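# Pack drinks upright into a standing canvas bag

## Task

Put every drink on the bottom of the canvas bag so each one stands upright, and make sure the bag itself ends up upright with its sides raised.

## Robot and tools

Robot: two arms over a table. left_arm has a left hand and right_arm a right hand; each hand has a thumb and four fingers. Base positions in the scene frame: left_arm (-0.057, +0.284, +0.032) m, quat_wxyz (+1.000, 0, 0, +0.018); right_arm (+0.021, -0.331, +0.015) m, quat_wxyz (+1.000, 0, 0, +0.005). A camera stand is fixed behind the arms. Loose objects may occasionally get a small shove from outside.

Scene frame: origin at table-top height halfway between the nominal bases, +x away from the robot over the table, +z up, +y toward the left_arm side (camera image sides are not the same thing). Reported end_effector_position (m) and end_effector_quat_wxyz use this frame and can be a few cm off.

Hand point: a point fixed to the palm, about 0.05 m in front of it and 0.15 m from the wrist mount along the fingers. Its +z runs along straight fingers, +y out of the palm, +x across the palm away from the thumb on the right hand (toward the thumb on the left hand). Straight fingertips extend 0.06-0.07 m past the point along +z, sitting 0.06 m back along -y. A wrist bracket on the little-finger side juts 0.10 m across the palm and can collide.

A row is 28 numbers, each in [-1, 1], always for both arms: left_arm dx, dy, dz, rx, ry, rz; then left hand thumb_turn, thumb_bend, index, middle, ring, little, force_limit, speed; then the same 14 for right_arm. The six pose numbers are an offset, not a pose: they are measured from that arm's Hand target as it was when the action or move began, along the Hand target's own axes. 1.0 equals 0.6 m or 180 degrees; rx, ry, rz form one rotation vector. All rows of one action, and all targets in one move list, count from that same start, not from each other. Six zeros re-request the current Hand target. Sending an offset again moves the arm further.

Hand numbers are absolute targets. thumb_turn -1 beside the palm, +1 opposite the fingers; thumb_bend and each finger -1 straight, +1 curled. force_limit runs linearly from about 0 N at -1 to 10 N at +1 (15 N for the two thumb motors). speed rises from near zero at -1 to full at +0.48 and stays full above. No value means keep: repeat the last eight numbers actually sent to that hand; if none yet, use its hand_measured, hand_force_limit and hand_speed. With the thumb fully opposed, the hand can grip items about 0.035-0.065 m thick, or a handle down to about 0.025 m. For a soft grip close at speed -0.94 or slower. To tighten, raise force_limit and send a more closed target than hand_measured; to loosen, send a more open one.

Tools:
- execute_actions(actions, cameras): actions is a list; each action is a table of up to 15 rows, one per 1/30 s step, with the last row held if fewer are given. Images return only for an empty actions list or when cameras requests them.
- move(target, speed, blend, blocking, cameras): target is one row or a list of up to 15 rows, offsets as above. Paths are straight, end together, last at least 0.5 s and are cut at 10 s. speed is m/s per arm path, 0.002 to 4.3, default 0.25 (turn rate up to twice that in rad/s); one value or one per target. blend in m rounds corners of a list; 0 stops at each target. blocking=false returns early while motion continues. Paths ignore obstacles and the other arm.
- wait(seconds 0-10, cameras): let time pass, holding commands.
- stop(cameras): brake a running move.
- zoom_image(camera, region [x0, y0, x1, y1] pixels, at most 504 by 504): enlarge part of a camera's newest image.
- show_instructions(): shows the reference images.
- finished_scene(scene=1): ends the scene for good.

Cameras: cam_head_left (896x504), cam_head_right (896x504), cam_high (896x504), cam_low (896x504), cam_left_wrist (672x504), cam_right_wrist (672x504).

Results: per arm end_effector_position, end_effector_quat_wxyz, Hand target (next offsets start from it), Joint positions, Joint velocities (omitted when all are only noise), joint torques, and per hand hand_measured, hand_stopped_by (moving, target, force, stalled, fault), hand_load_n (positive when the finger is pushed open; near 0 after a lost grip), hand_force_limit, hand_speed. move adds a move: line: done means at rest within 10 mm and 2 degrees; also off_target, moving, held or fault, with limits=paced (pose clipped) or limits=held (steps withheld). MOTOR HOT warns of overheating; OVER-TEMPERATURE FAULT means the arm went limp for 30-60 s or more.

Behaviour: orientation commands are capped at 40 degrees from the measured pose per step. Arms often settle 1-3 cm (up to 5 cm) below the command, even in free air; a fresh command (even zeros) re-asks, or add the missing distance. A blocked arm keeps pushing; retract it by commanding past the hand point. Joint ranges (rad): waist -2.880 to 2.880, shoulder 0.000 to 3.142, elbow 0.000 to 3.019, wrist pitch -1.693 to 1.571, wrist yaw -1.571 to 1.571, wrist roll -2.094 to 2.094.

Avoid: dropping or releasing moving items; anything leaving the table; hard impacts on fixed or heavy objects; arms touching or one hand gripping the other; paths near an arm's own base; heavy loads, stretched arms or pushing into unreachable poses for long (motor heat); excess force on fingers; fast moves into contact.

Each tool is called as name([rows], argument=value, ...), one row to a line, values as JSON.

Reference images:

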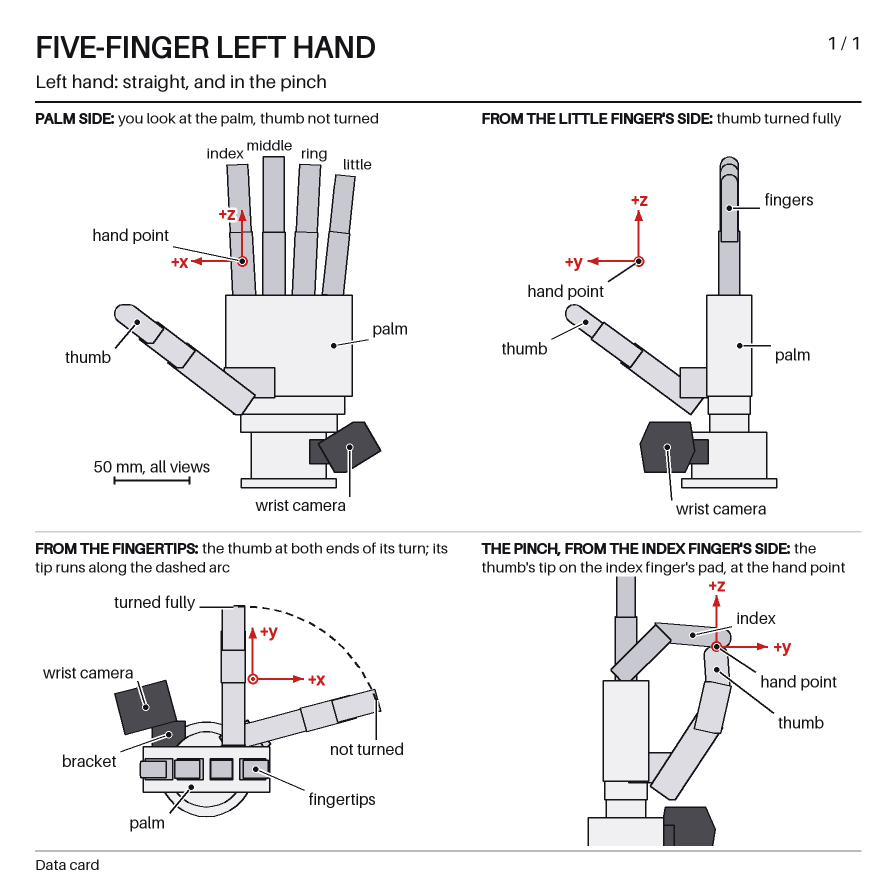

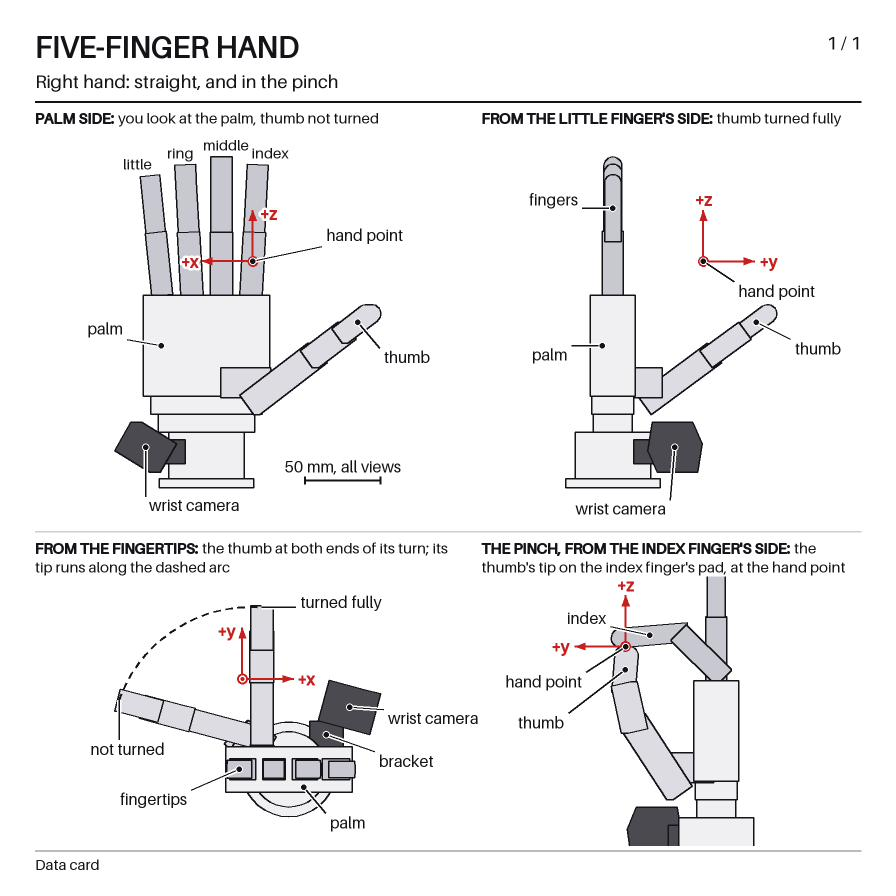

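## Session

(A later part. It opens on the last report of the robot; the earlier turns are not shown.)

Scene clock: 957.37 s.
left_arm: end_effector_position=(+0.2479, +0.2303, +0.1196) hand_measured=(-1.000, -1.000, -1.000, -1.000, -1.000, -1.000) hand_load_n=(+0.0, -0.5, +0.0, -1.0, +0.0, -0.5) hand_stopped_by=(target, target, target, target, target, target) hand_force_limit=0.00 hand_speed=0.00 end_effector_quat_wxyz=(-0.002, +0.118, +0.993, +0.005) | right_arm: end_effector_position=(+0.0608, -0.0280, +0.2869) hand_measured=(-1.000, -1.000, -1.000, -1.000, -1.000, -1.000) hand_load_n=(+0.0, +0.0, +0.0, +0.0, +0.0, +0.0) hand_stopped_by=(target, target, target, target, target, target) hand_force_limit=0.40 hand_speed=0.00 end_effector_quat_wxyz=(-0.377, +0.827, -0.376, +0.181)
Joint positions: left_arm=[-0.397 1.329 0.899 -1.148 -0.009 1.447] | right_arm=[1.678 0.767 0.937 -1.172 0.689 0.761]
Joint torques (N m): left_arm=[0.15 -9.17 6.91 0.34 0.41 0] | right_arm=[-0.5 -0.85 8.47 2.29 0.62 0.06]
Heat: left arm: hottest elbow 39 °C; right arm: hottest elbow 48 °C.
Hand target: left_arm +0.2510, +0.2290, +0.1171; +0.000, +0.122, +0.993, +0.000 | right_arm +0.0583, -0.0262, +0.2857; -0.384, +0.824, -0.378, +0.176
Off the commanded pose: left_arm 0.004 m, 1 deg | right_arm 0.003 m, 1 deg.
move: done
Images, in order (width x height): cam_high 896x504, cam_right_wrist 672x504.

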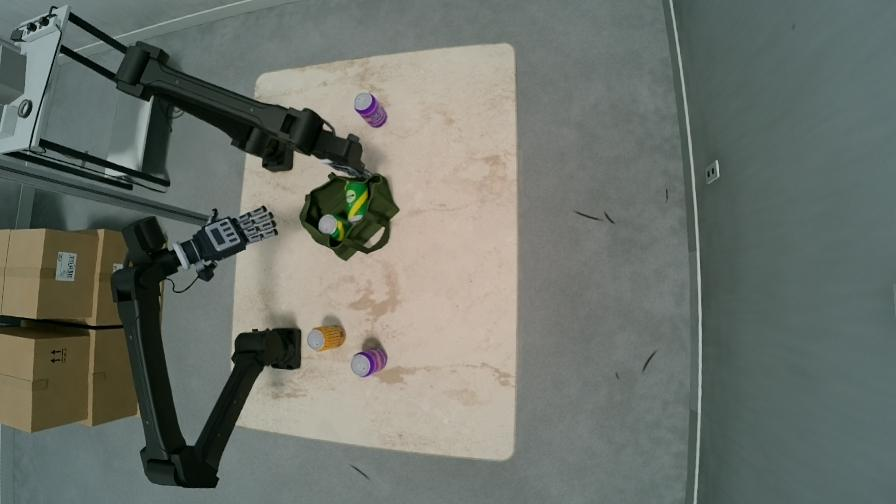

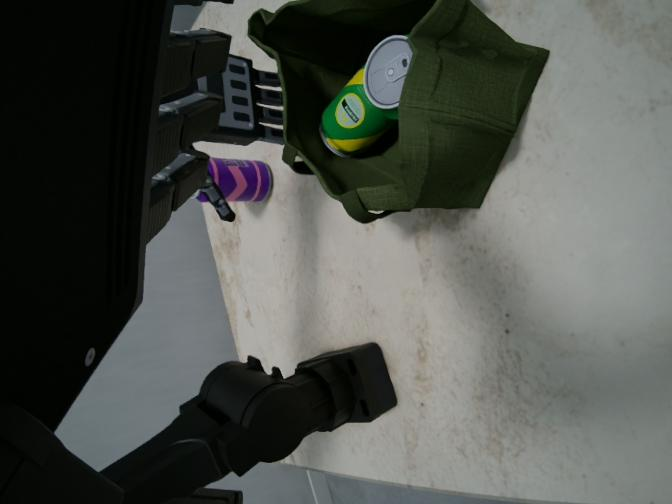

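zoom_image(camera="cam_right_wrist", region=[290, 20, 430, 170])

Scaled by 3.360 from the camera's 672x504 image, which has a finer 960x720 frame.

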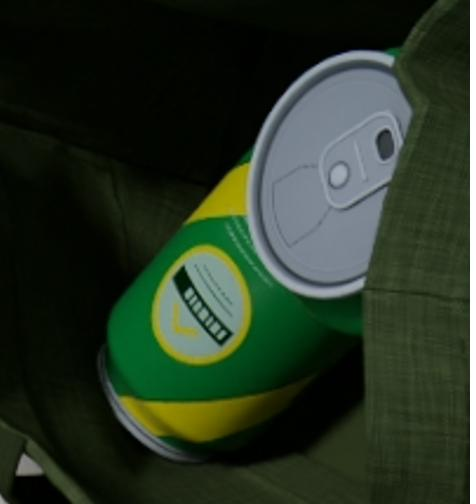

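zoom_image(camera="cam_high", region=[315, 175, 385, 245])

Scaled by 7.200 from the camera's 896x504 image, which has a finer 1280x720 frame.

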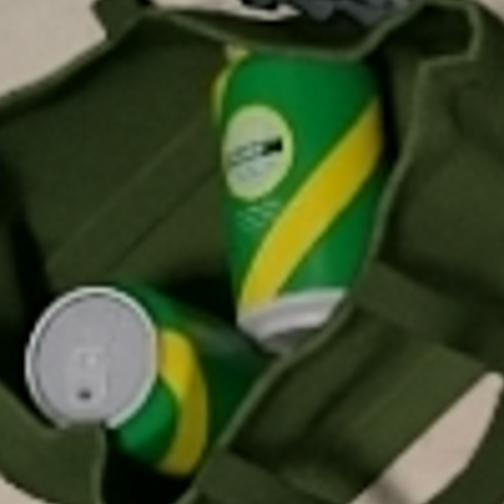

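wait(seconds=0.1, cameras=["cam_head_left","cam_head_right"])

zoom_image(camera="cam_head_left", region=[370, 270, 470, 350])

zoom_image(camera="cam_head_right", region=[370, 270, 470, 350])

Scene clock: 966.87 s.
left_arm: end_effector_position=(+0.2479, +0.2303, +0.1196) hand_measured=(-1.000, -1.000, -1.000, -1.000, -1.000, -1.000) hand_load_n=(+0.0, +0.0, +0.0, -1.0, +0.0, -0.5) hand_stopped_by=(target, target, target, target, target, target) hand_force_limit=0.00 hand_speed=0.00 end_effector_quat_wxyz=(-0.002, +0.118, +0.993, +0.005) | right_arm: end_effector_position=(+0.0608, -0.0280, +0.2869) hand_measured=(-1.000, -1.000, -1.000, -1.000, -1.000, -1.000) hand_load_n=(+0.0, +0.0, -0.5, +0.0, +0.0, +0.0) hand_stopped_by=(target, target, target, target, target, target) hand_force_limit=0.40 hand_speed=0.00 end_effector_quat_wxyz=(-0.377, +0.827, -0.377, +0.181)
Joint positions: left_arm=[-0.397 1.329 0.899 -1.148 -0.009 1.447] | right_arm=[1.678 0.767 0.937 -1.172 0.689 0.762]
Joint torques (N m): left_arm=[0.15 -9.11 6.91 0.34 0.42 0.01] | right_arm=[-0.44 -0.79 8.49 2.26 0.61 0.04]
Heat: left arm: hottest elbow 38 °C; right arm: hottest elbow 46 °C.
Hand target: left_arm +0.2510, +0.2290, +0.1171; +0.000, +0.122, +0.993, +0.000 | right_arm +0.0583, -0.0262, +0.2857; -0.384, +0.824, -0.378, +0.176
Off the commanded pose: left_arm 0.004 m, 1 deg | right_arm 0.003 m, 1 deg.
wait: 0.10 s; at rest from the start
Images, in order (width x height): cam_head_left 896x504, cam_head_right 896x504.

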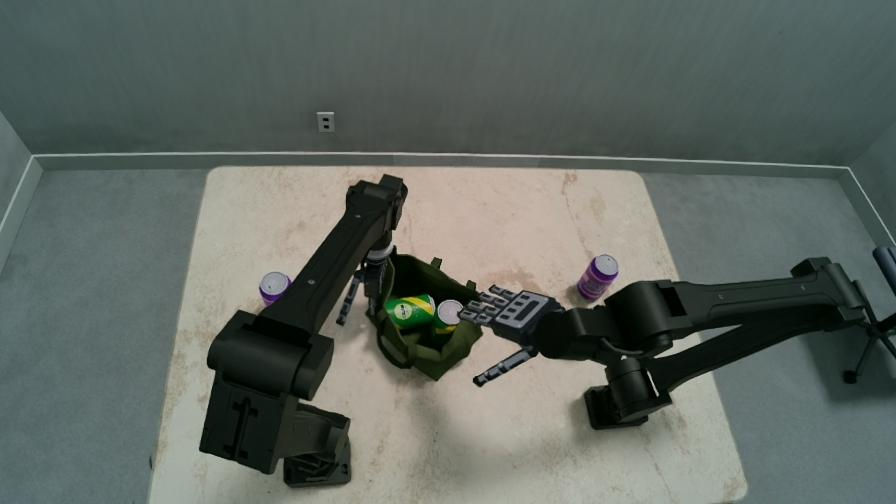

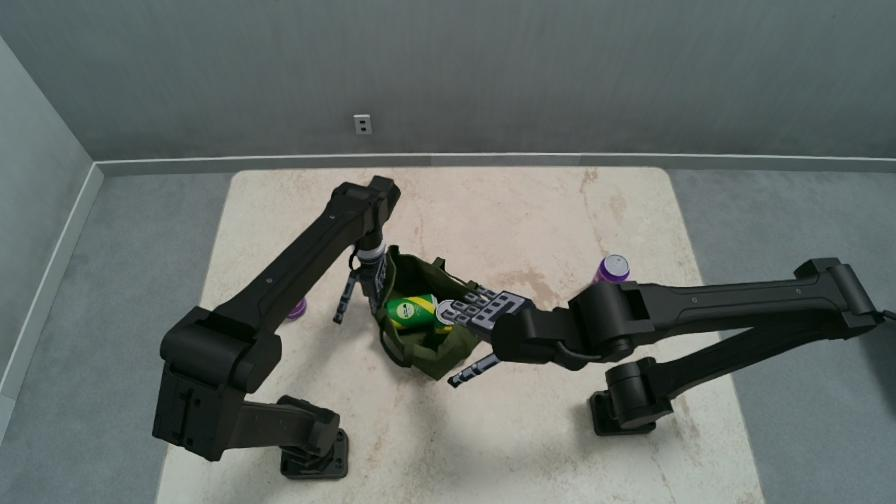

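Scaled by 5.040 from the camera's 896x504 image, which has a finer 1280x720 frame.

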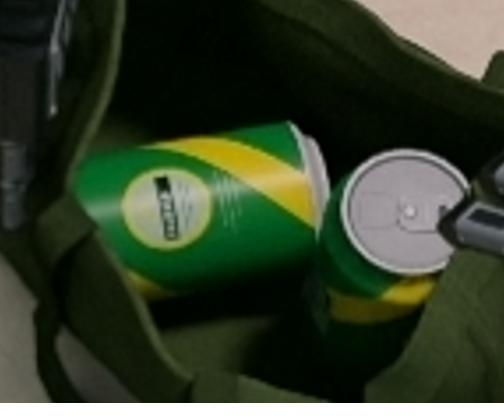

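Scaled by 5.040 from the camera's 896x504 image, which has a finer 1280x720 frame.

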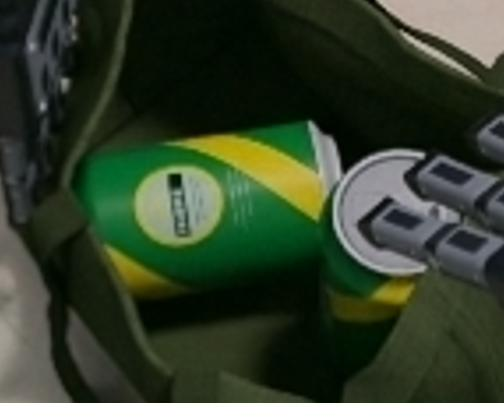

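move(target=[0,0,0,0,0,0,-1,-1,-1,-1,-1,-1,0.0,0.0,0.2668,-0.02,0.091,0,-0.1702,-0.1429,-1,-1,-1,-1,-1,-1,0.4,0], speed=0.25, cameras=["cam_right_wrist","cam_high"])

Scene clock: 972.73 s.
left_arm: end_effector_position=(+0.2479, +0.2303, +0.1196) hand_measured=(-1.000, -1.000, -1.000, -1.000, -1.000, -1.000) hand_load_n=(+0.0, +0.0, +0.0, -1.0, +0.0, -0.5) hand_stopped_by=(target, target, target, target, target, target) hand_force_limit=0.00 hand_speed=0.00 end_effector_quat_wxyz=(-0.002, +0.118, +0.993, +0.005) | right_arm: end_effector_position=(+0.1887, -0.1185, +0.2374) hand_measured=(-1.000, -1.000, -1.000, -1.000, -1.000, -1.000) hand_load_n=(+0.0, +0.0, +0.0, +0.0, +0.0, +0.0) hand_stopped_by=(target, target, target, target, target, target) hand_force_limit=0.40 hand_speed=0.00 end_effector_quat_wxyz=(-0.412, +0.908, -0.080, +0.019)
Joint positions: left_arm=[-0.397 1.329 0.899 -1.148 -0.009 1.447] | right_arm=[0.494 0.746 0.796 -1.026 -0.648 -0.687]
Joint torques (N m): left_arm=[0.15 -9.05 6.9 0.35 0.42 0] | right_arm=[-1.85 0.73 13.93 1.09 -0.51 -0.12]
Heat: left arm: hottest elbow 38 °C; right arm: hottest elbow 45 °C.
Hand target: left_arm +0.2510, +0.2290, +0.1171; +0.000, +0.122, +0.993, +0.000 | right_arm +0.2001, -0.1153, +0.2599; -0.421, +0.903, -0.073, +0.034
Off the commanded pose: left_arm 0.004 m, 1 deg | right_arm 0.025 m, 2 deg.
move: off_target (right_arm)
Images, in order (width x height): cam_high 896x504, cam_right_wrist 672x504.

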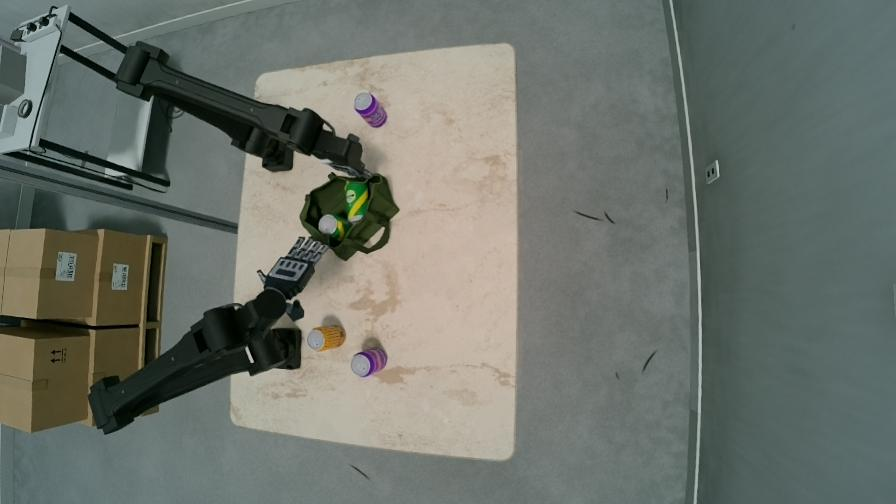

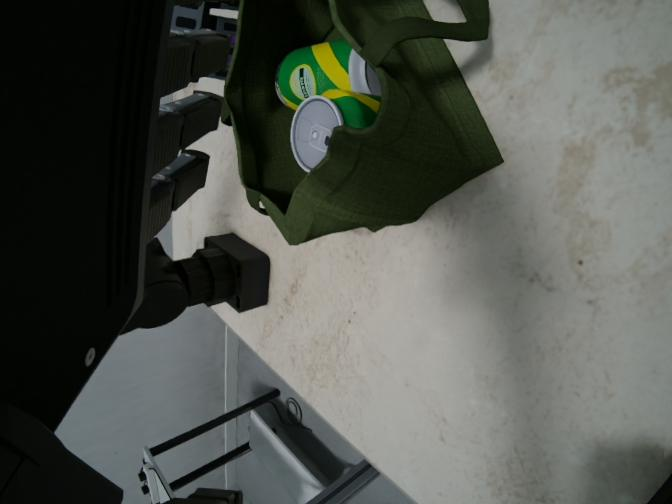

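zoom_image(camera="cam_right_wrist", region=[220, 0, 440, 200])

Scaled by 2.291 from the camera's 672x504 image, which has a finer 960x720 frame.

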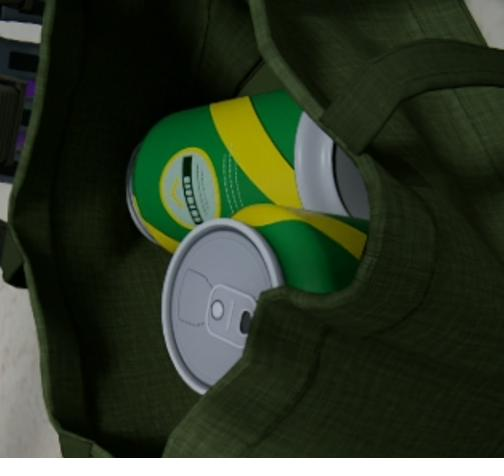

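move([
  [0,0.12,0,0,0,0,-1,-1,-1,-1,-1,-1,0.0,0.0,0.036,-0.1218,0.0157,-0.2777,-0.0054,-0.0116,-1,-1,-1,-1,-1,-1,0.4,0],
  [0,0.12,0,0,0,0,-1,-1,-1,-1,-1,-1,0.0,0.0,0.0595,-0.1777,0.212,-0.2777,-0.0054,-0.0116,-1,-1,-1,-1,-1,-1,0.4,0],
], speed=0.2, blend=[0.03,0], cameras=["cam_right_wrist","cam_high","cam_low"])

zoom_image(camera="cam_high", region=[290, 140, 420, 270])

Scene clock: 995.50 s.
left_arm: end_effector_position=(+0.2655, +0.2967, +0.1191) hand_measured=(-1.000, -1.000, -1.000, -1.000, -1.000, -1.000) hand_load_n=(+0.0, -0.5, +0.0, +0.0, +0.0, +0.0) hand_stopped_by=(target, target, target, target, target, target) hand_force_limit=0.00 hand_speed=0.00 end_effector_quat_wxyz=(-0.003, +0.119, +0.993, +0.001) | right_arm: end_effector_position=(+0.2547, +0.0261, +0.2470) hand_measured=(-1.000, -1.000, -1.000, -1.000, -1.000, -1.000) hand_load_n=(+0.0, +0.0, +0.0, +0.0, +0.0, +0.0) hand_stopped_by=(target, target, target, target, target, target) hand_force_limit=0.40 hand_speed=0.00 end_effector_quat_wxyz=(+0.021, +0.998, -0.060, -0.014)
Joint positions: left_arm=[-0.192 1.329 0.899 -1.148 -0.002 1.655] | right_arm=[0.98 1.668 1.657 -1.61 -0.004 -0.461]
Joint torques (N m): left_arm=[0.5 -9.23 6.8 0.34 0.1 0.02] | right_arm=[-0.73 -11.93 13.11 0.61 0.16 0.05]
Heat: left arm: hottest elbow 37 °C; right arm: hottest elbow 47 °C.
Hand target: left_arm +0.2683, +0.2989, +0.1170; +0.000, +0.122, +0.993, -0.001 | right_arm +0.2623, +0.0427, +0.2598; +0.000, +0.998, -0.062, +0.000
Off the commanded pose: left_arm 0.004 m, 0 deg | right_arm 0.022 m, 3 deg.
move: off_target (right_arm)
Images, in order (width x height): cam_high 896x504, cam_low 896x504, cam_right_wrist 672x504.

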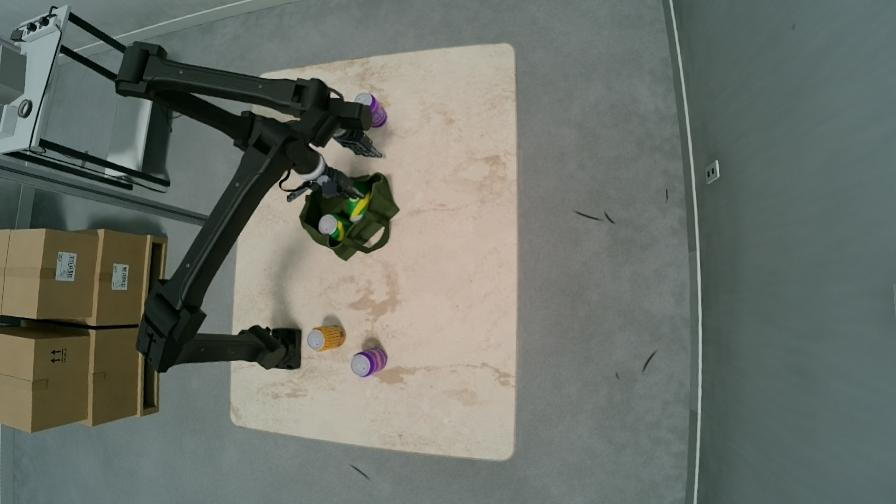

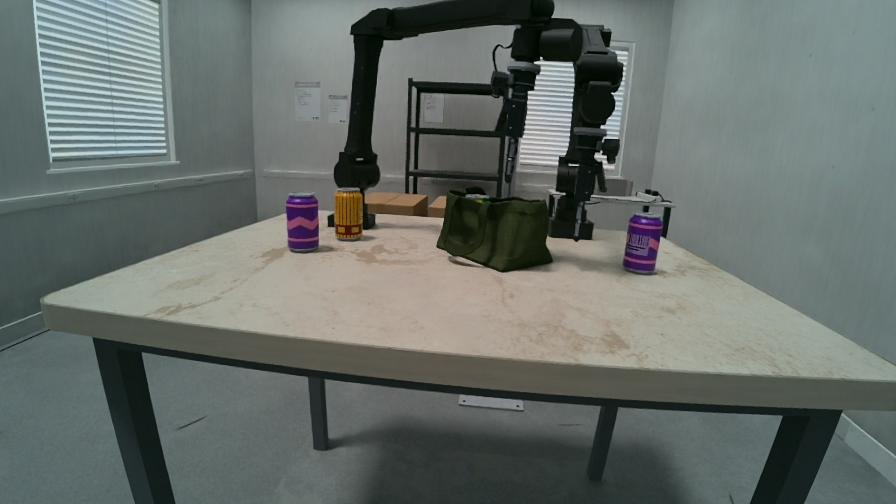

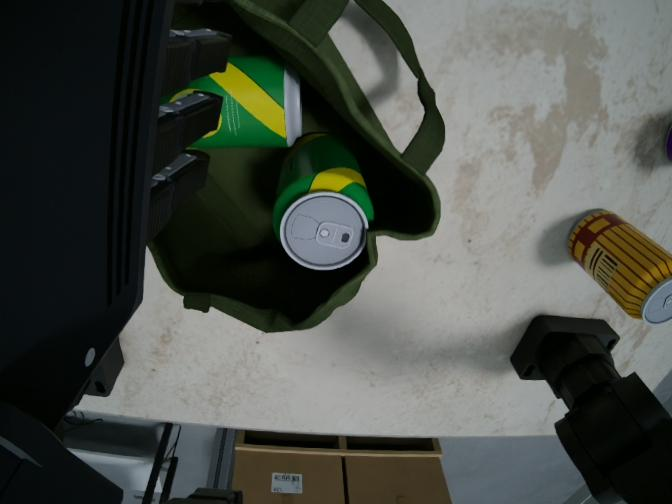

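Scaled by 3.877 from the camera's 896x504 image, which has a finer 1280x720 frame.

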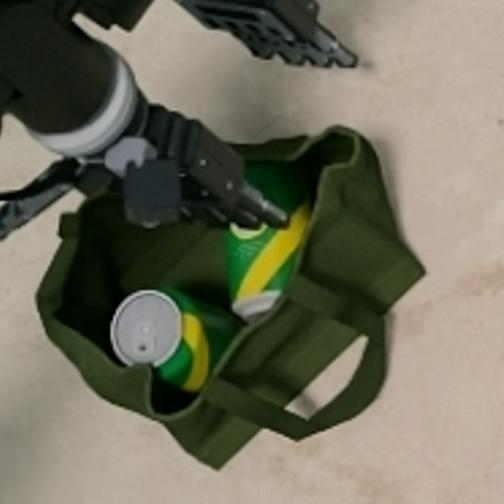

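zoom_image(camera="cam_right_wrist", region=[140, 0, 400, 300])

Scaled by 1.680 from the camera's 672x504 image, which has a finer 960x720 frame.

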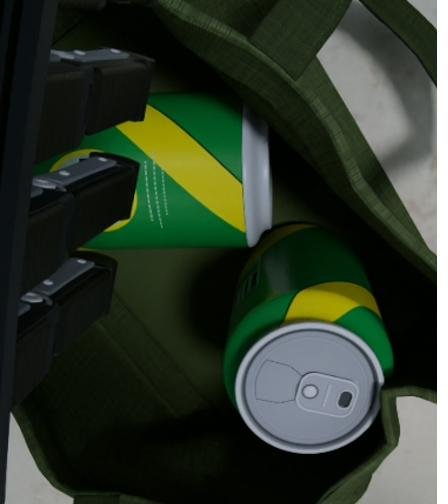

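move(target=[0,0,0,0,0,0,-1,-1,-1,-1,-1,-1,0.0,0.0,0,0,0.153,0,0,0,-1,-1,-1,-1,-1,-1,0.4,0], speed=0.12, cameras=["cam_right_wrist","cam_high"])

zoom_image(camera="cam_high", region=[290, 140, 420, 270])

Scene clock: 999.13 s.
left_arm: end_effector_position=(+0.2655, +0.2967, +0.1191) hand_measured=(-1.000, -1.000, -1.000, -1.000, -1.000, -1.000) hand_load_n=(+0.0, +0.0, +0.0, +0.0, +0.0, +0.0) hand_stopped_by=(target, target, target, target, target, target) hand_force_limit=0.00 hand_speed=0.00 end_effector_quat_wxyz=(-0.003, +0.119, +0.993, +0.001) | right_arm: end_effector_position=(+0.2623, +0.0376, +0.2171) hand_measured=(-1.000, -1.000, -1.000, -1.000, -1.000, -1.000) hand_load_n=(+0.0, +0.0, +0.0, +0.0, +0.0, +0.0) hand_stopped_by=(target, target, target, target, target, target) hand_force_limit=0.40 hand_speed=0.00 end_effector_quat_wxyz=(-0.001, +0.998, -0.060, -0.001)
Joint positions: left_arm=[-0.192 1.329 0.899 -1.148 -0.002 1.655] | right_arm=[0.98 1.671 1.592 -1.491 -0.003 -0.461]
Joint torques (N m): left_arm=[0.5 -9.23 6.79 0.35 0.1 0.02] | right_arm=[-1.14 -12.86 9.63 0.21 0.05 -0.04]
Heat: left arm: hottest elbow 37 °C; right arm: hottest elbow 47 °C.
Hand target: left_arm +0.2683, +0.2989, +0.1170; +0.000, +0.122, +0.993, -0.001 | right_arm +0.2632, +0.0390, +0.2234; -0.005, +0.998, -0.060, +0.001 (not the last commanded pose)
Off the commanded pose: left_arm 0.004 m, 0 deg | right_arm 0.049 m, 0 deg.
move: held (right_arm; a check stopped the path); limits=held
pose unreachable (right arm): on one or more control steps of this call, first in action 0 (counted from 0), this arm could not follow its commanded pose, so it was not sent that pose on those steps. It may still have moved: this result reports where it is.
cause: moving toward the commanded pose would bring a part of the arm too close to another arm (a part of this arm just beyond joint 4 (wrist pitch) and a part of the left arm just beyond its joint 4 (wrist pitch), 27 mm apart when this arm was first held).
Images, in order (width x height): cam_high 896x504, cam_right_wrist 672x504.

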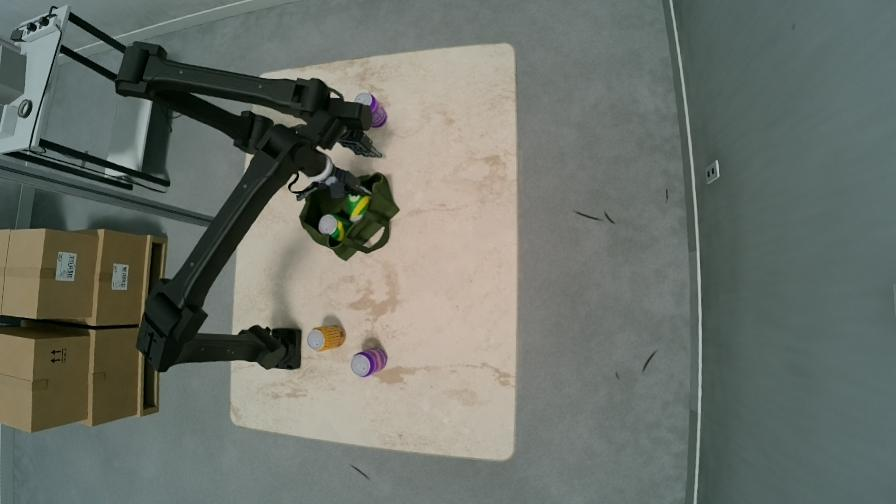

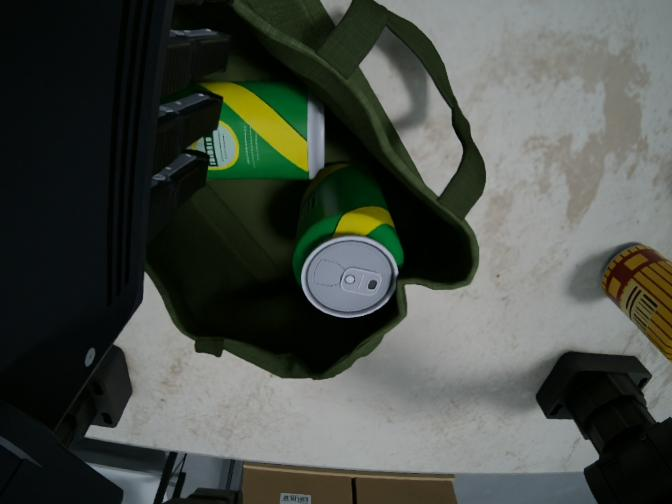

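Scaled by 3.877 from the camera's 896x504 image, which has a finer 1280x720 frame.

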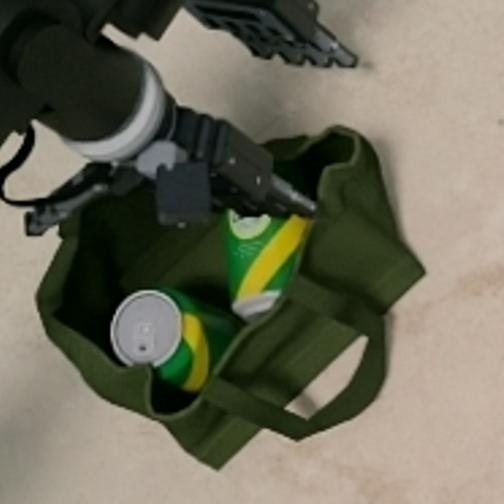

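move([
  [0,0,-0.25,0,0,0,-1,-1,-1,-1,-1,-1,0.0,0.0,0,0,0,0,0,0,-1,-1,-1,-1,-1,-1,0.4,0],
  [0.288,0.1365,-0.305,0,0,0,-1,-1,-1,-1,-1,-1,0.0,0.0,0,0,0,0,0,0,-1,-1,-1,-1,-1,-1,0.4,0],
], speed=0.3, blend=[0.03,0], cameras=["cam_head_left"])

Scene clock: 1000.93 s.
left_arm: end_effector_position=(+0.2408, +0.3008, +0.1528) hand_measured=(-1.000, -1.000, -1.000, -1.000, -1.000, -1.000) hand_load_n=(+0.0, -0.5, +0.0, -0.5, +0.0, +0.5) hand_stopped_by=(target, target, target, target, target, target) hand_force_limit=0.00 hand_speed=0.00 end_effector_quat_wxyz=(-0.041, +0.119, +0.992, +0.002) | right_arm: end_effector_position=(+0.2623, +0.0376, +0.2171) hand_measured=(-1.000, -1.000, -1.000, -1.000, -1.000, -1.000) hand_load_n=(+0.0, +0.0, +0.0, +0.0, +0.0, +0.0) hand_stopped_by=(target, target, target, target, target, target) hand_force_limit=0.40 hand_speed=0.00 end_effector_quat_wxyz=(-0.001, +0.998, -0.060, -0.001)
Joint positions: left_arm=[-0.191 1.283 0.945 -1.315 -0.002 1.655] | right_arm=[0.98 1.671 1.592 -1.491 -0.003 -0.461]
Joint torques (N m): left_arm=[-0.21 -8.64 7.02 0.21 -0.02 -0.13] | right_arm=[-1.14 -13.04 9.72 0.17 0.04 -0.04]
Heat: left arm: hottest elbow 37 °C; right arm: hottest elbow 47 °C.
Hand target: left_arm +0.2436, +0.3003, +0.1510; -0.038, +0.119, +0.992, +0.002 (not the last commanded pose) | right_arm +0.2632, +0.0390, +0.2234; -0.005, +0.998, -0.060, +0.001
Off the commanded pose: left_arm 0.225 m, 5 deg | right_arm 0.007 m, 1 deg.
move: held (left_arm; a check stopped the path); path passed 0 of 2 targets; limits=held
pose unreachable (left arm): on one or more control steps of this call, first in action 0 (counted from 0), this arm could not follow its commanded pose, so it was not sent that pose on those steps. It may still have moved: this result reports where it is.
cause: moving toward the commanded pose would bring a part of the arm too close to another arm (a part of this arm just beyond joint 4 (wrist pitch) and a part of the right arm just beyond its joint 4 (wrist pitch), 13 mm apart when this arm was first held).
Images, in order (width x height): cam_head_left 896x504.

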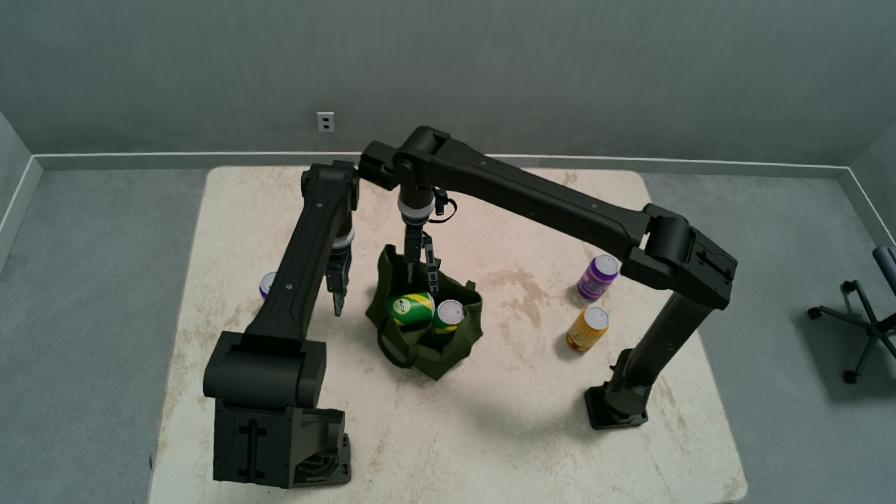

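move(target=[0,0,0,0,0,0,-1,-1,-1,-1,-1,-1,0.0,0.0,0,0.11,-0.09,0,0,0,-1,-1,-1,-1,-1,-1,0.4,0], speed=0.12, cameras=[])

Scene clock: 1003.23 s.
left_arm: end_effector_position=(+0.2408, +0.3008, +0.1528) hand_measured=(-1.000, -1.000, -1.000, -1.000, -1.000, -1.000) hand_load_n=(+0.0, +0.0, +0.0, +0.0, +0.0, +0.0) hand_stopped_by=(target, target, target, target, target, target) hand_force_limit=0.00 hand_speed=0.00 end_effector_quat_wxyz=(-0.041, +0.119, +0.992, +0.002) | right_arm: end_effector_position=(+0.2568, -0.0190, +0.2763) hand_measured=(-1.000, -1.000, -1.000, -1.000, -1.000, -1.000) hand_load_n=(+0.0, +0.0, +0.0, +0.0, +0.0, +0.0) hand_stopped_by=(target, target, target, target, target, target) hand_force_limit=0.40 hand_speed=0.00 end_effector_quat_wxyz=(-0.010, +0.998, -0.062, +0.005)
Joint positions: left_arm=[-0.191 1.283 0.945 -1.315 -0.002 1.655] | right_arm=[0.921 1.522 1.572 -1.598 -0.003 -0.517]
Joint torques (N m): left_arm=[-0.21 -8.64 7.02 0.17 -0.02 -0.13] | right_arm=[-1.73 -11.4 7.65 0.1 0.02 -0.12]
Heat: left arm: hottest elbow 37 °C; right arm: hottest elbow 46 °C.
Hand target: left_arm +0.2436, +0.3003, +0.1510; -0.038, +0.119, +0.992, +0.002 | right_arm +0.2551, -0.0270, +0.2766; -0.005, +0.998, -0.061, +0.001
Off the commanded pose: left_arm 0.003 m, 0 deg | right_arm 0.008 m, 1 deg.
move: done
No camera images: "cameras" was empty.

move([
  [0.03,0.03,-0.21,0,0,0,-1,-1,-1,-1,-1,-1,0.0,0.0,0,0,0,0,0,0,-1,-1,-1,-1,-1,-1,0.4,0],
  [0.248,0.1447,-0.248,0,0,0,-1,-1,-1,-1,-1,-1,0.0,0.0,0,0,0,0,0,0,-1,-1,-1,-1,-1,-1,0.4,0],
], speed=0.25, blend=[0.03,0], cameras=["cam_high"])

Scene clock: 1006.00 s.
left_arm: end_effector_position=(+0.1342, +0.4167, +0.3109) hand_measured=(-1.000, -1.000, -1.000, -1.000, -1.000, -1.000) hand_load_n=(+0.0, +0.0, +0.0, +0.0, +0.0, +0.0) hand_stopped_by=(target, target, target, target, target, target) hand_force_limit=0.00 hand_speed=0.00 end_effector_quat_wxyz=(+0.048, +0.106, +0.992, +0.055) | right_arm: end_effector_position=(+0.2569, -0.0190, +0.2763) hand_measured=(-1.000, -1.000, -1.000, -1.000, -1.000, -1.000) hand_load_n=(+0.0, +0.0, +0.0, +0.0, +0.0, +0.0) hand_stopped_by=(target, target, target, target, target, target) hand_force_limit=0.40 hand_speed=0.00 end_effector_quat_wxyz=(-0.010, +0.998, -0.061, +0.005)
Joint positions: left_arm=[0.218 0.819 1.048 -1.67 -0.068 2.044] | right_arm=[0.921 1.522 1.572 -1.598 -0.003 -0.517]
Joint torques (N m): left_arm=[0.38 -2.32 7.32 -0.23 -0.15 -0.01] | right_arm=[-1.67 -11.46 7.62 0.1 0.02 -0.12]
Heat: left arm: hottest elbow 37 °C; right arm: hottest elbow 46 °C.
Hand target: left_arm +0.1311, +0.4178, +0.3101; -0.038, +0.119, +0.992, +0.002 | right_arm +0.2551, -0.0270, +0.2766; -0.005, +0.998, -0.060, +0.001
Off the commanded pose: left_arm 0.003 m, 12 deg | right_arm 0.008 m, 1 deg.
joint sent to its limit (left arm) — joint 4 (wrist pitch), lower limit. The joint targets are off in orientation, not in position.
move: off_target (left_arm)
Images, in order (width x height): cam_high 896x504.

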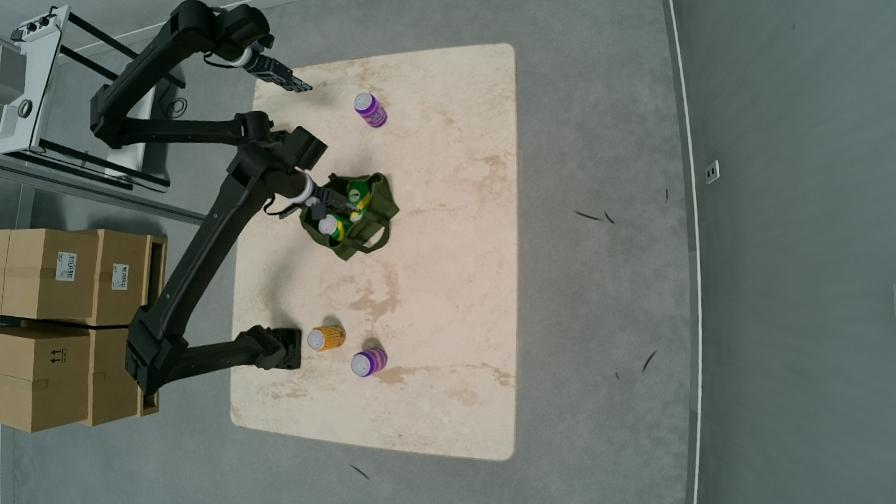

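move(target=[0,0,0,0,0,0,-1,-1,-1,-1,-1,-1,0.0,0.0,-0.0135,-0.1108,0.183,0,0,0,-1,-1,-1,-1,-1,-1,0.4,0], speed=0.15, cameras=["cam_right_wrist","cam_high"])

zoom_image(camera="cam_high", region=[290, 140, 420, 270])

Scene clock: 1008.00 s.
left_arm: end_effector_position=(+0.1343, +0.4167, +0.3109) hand_measured=(-1.000, -1.000, -1.000, -1.000, -1.000, -1.000) hand_load_n=(+0.0, +0.0, +0.0, +0.0, +0.0, +0.0) hand_stopped_by=(target, target, target, target, target, target) hand_force_limit=0.00 hand_speed=0.00 end_effector_quat_wxyz=(+0.048, +0.107, +0.992, +0.055) | right_arm: end_effector_position=(+0.2571, +0.0372, +0.1772) hand_measured=(-1.000, -1.000, -1.000, -1.000, -1.000, -1.000) hand_load_n=(+0.0, +0.0, +0.0, +0.0, +0.0, -0.5) hand_stopped_by=(target, target, target, target, target, target) hand_force_limit=0.40 hand_speed=0.00 end_effector_quat_wxyz=(-0.008, +0.998, -0.060, +0.003)
Joint positions: left_arm=[0.218 0.819 1.048 -1.67 -0.068 2.044] | right_arm=[0.988 1.665 1.483 -1.371 -0.003 -0.454]
Joint torques (N m): left_arm=[0.38 -2.37 7.31 -0.21 -0.15 0.02] | right_arm=[-0.62 -11.4 7.9 1.29 0.05 0.01]
Heat: left arm: hottest elbow 37 °C; right arm: hottest elbow 45 °C.
Hand target: left_arm +0.1311, +0.4178, +0.3101; -0.038, +0.119, +0.992, +0.002 | right_arm +0.2554, +0.0411, +0.1676; -0.005, +0.998, -0.060, +0.001
Off the commanded pose: left_arm 0.003 m, 12 deg | right_arm 0.011 m, 0 deg.
joint sent to its limit (left arm) — joint 4 (wrist pitch), lower limit. The joint targets are off in orientation, not in position.
move: off_target (left_arm, right_arm)
Images, in order (width x height): cam_high 896x504, cam_right_wrist 672x504.

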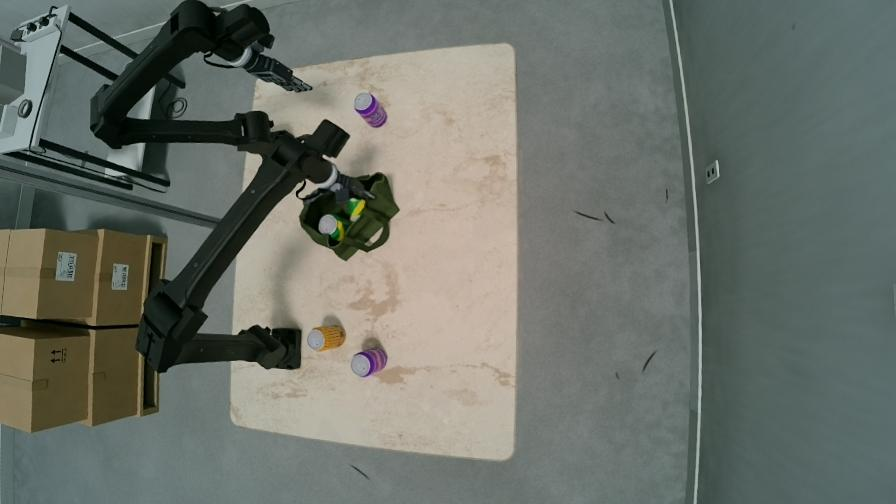

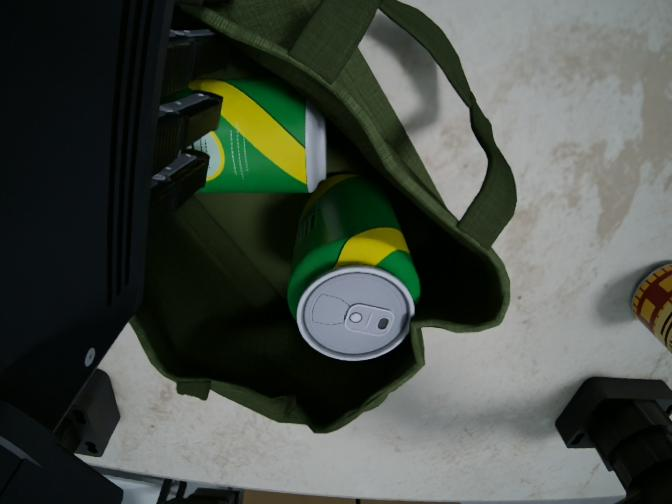

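Scaled by 3.877 from the camera's 896x504 image, which has a finer 1280x720 frame.

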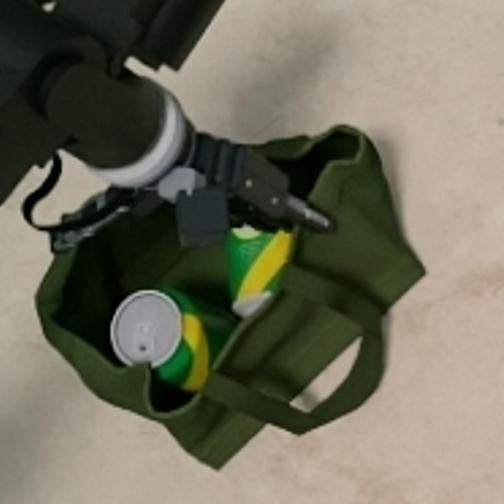

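move(target=[0,0,0,0,0,0,-1,-1,-1,-1,-1,-1,0.0,0.0,-0.0192,-0.1572,0.012,0,0,0,-1,-1,-1,-1,-1,-1,0.4,0], speed=0.1, cameras=["cam_right_wrist","cam_high"])

zoom_image(camera="cam_high", region=[290, 140, 420, 270])

Scene clock: 1010.37 s.
left_arm: end_effector_position=(+0.1343, +0.4167, +0.3109) hand_measured=(-1.000, -1.000, -1.000, -1.000, -1.000, -1.000) hand_load_n=(+0.0, -0.5, +0.0, +0.0, +0.0, +0.0) hand_stopped_by=(target, target, target, target, target, target) hand_force_limit=0.00 hand_speed=0.00 end_effector_quat_wxyz=(+0.048, +0.107, +0.992, +0.055) | right_arm: end_effector_position=(+0.2484, +0.1119, +0.1521) hand_measured=(-1.000, -1.000, -1.000, -1.000, -1.000, -1.000) hand_load_n=(+0.0, +0.0, +0.0, +0.0, -0.5, -2.0) hand_stopped_by=(target, target, target, target, target, target) hand_force_limit=0.40 hand_speed=0.00 end_effector_quat_wxyz=(+0.017, +0.998, -0.063, -0.009)
Joint positions: left_arm=[0.218 0.819 1.048 -1.67 -0.068 2.044] | right_arm=[1.072 1.874 1.692 -1.427 -0.002 -0.364]
Joint torques (N m): left_arm=[0.44 -2.37 7.32 -0.23 -0.15 0.02] | right_arm=[-0.44 -13.57 13.86 0.59 0.02 0]
Heat: left arm: hottest elbow 37 °C; right arm: hottest elbow 45 °C.
Hand target: left_arm +0.1311, +0.4178, +0.3101; -0.038, +0.119, +0.992, +0.002 | right_arm +0.2553, +0.1363, +0.1612; -0.005, +0.998, -0.060, +0.001
Off the commanded pose: left_arm 0.003 m, 12 deg | right_arm 0.027 m, 3 deg.
joint sent to its limit (left arm) — joint 4 (wrist pitch), lower limit. The joint targets are off in orientation, not in position.
move: off_target (left_arm, right_arm)
Images, in order (width x height): cam_high 896x504, cam_right_wrist 672x504.

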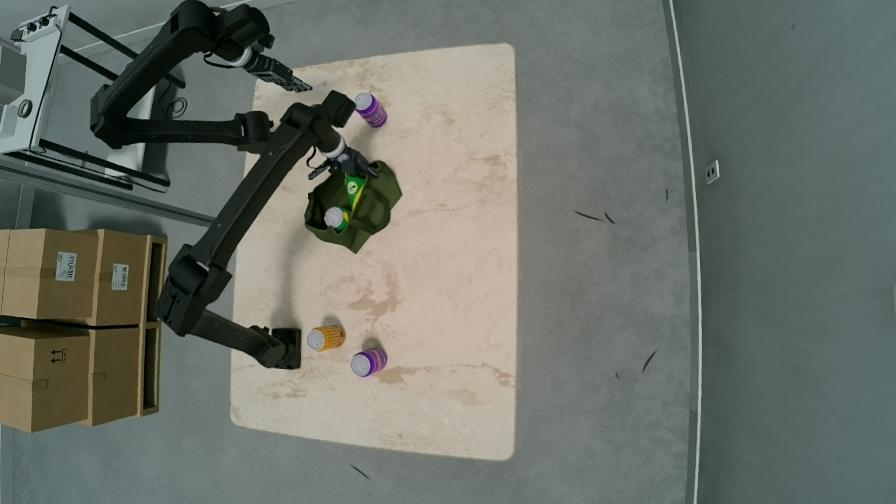

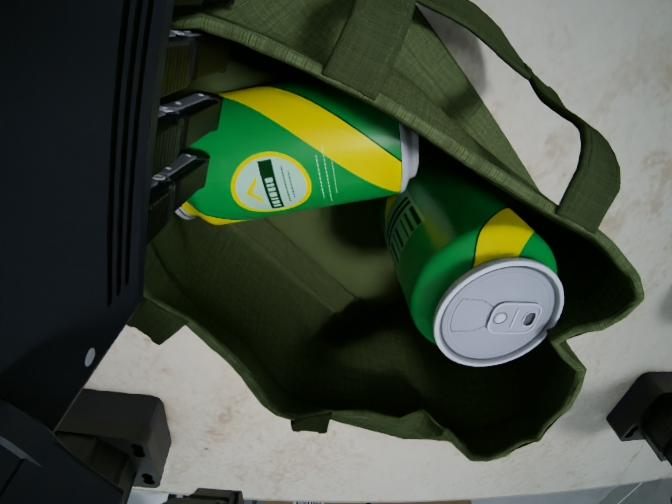

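Scaled by 3.877 from the camera's 896x504 image, which has a finer 1280x720 frame.

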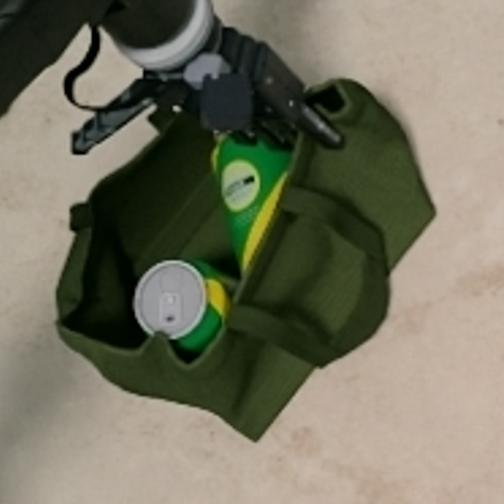

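move(target=[0,0,0,0,0,0,-1,-1,-1,-1,-1,-1,0.0,0.0,0,0,-0.17,0,0,0,-1,-1,-1,-1,-1,-1,0.4,0], speed=0.12, cameras=["cam_right_wrist","cam_high"])

zoom_image(camera="cam_high", region=[290, 140, 420, 270])

Scene clock: 1012.57 s.
left_arm: end_effector_position=(+0.1343, +0.4167, +0.3109) hand_measured=(-1.000, -1.000, -1.000, -1.000, -1.000, -1.000) hand_load_n=(+0.0, +0.0, +0.0, +0.0, +0.0, +0.0) hand_stopped_by=(target, target, target, target, target, target) hand_force_limit=0.00 hand_speed=0.00 end_effector_quat_wxyz=(+0.048, +0.107, +0.992, +0.055) | right_arm: end_effector_position=(+0.2535, +0.1209, +0.2538) hand_measured=(-1.000, -1.000, -1.000, -1.000, -1.000, -1.000) hand_load_n=(+0.0, +0.0, +0.0, +0.0, -0.5, +0.0) hand_stopped_by=(target, target, target, target, target, target) hand_force_limit=0.40 hand_speed=0.00 end_effector_quat_wxyz=(+0.008, +0.998, -0.063, -0.004)
Joint positions: left_arm=[0.218 0.819 1.048 -1.67 -0.068 2.044] | right_arm=[1.072 1.874 1.964 -1.678 -0.001 -0.364]
Joint torques (N m): left_arm=[0.44 -2.37 7.32 -0.24 -0.15 0.02] | right_arm=[-0.5 -14.21 13.31 0.05 -0.02 -0.01]
Heat: left arm: hottest elbow 37 °C; right arm: hottest elbow 46 °C.
Hand target: left_arm +0.1311, +0.4178, +0.3101; -0.038, +0.119, +0.992, +0.002 | right_arm +0.2551, +0.1352, +0.2634; -0.005, +0.998, -0.060, +0.001
Off the commanded pose: left_arm 0.003 m, 12 deg | right_arm 0.017 m, 2 deg.
joint sent to its limit (left arm) — joint 4 (wrist pitch), lower limit. The joint targets are off in orientation, not in position.
move: off_target (left_arm, right_arm)
Images, in order (width x height): cam_high 896x504, cam_right_wrist 672x504.

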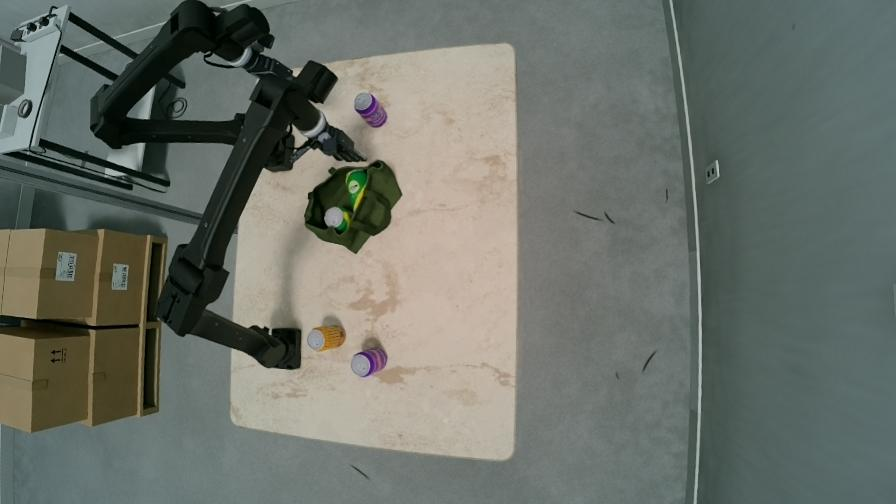

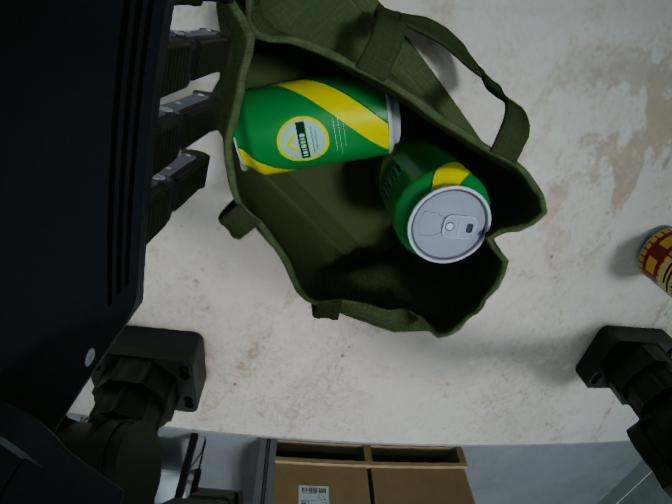

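Scaled by 3.877 from the camera's 896x504 image, which has a finer 1280x720 frame.

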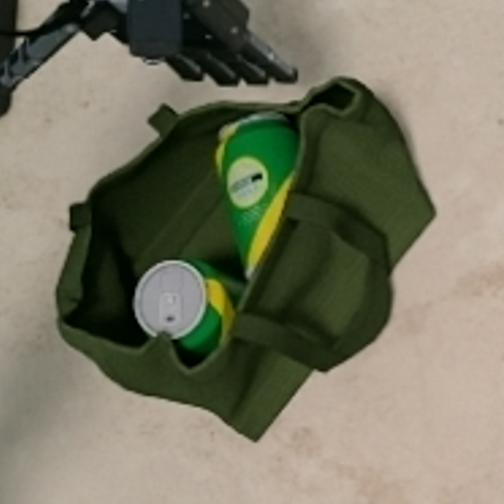

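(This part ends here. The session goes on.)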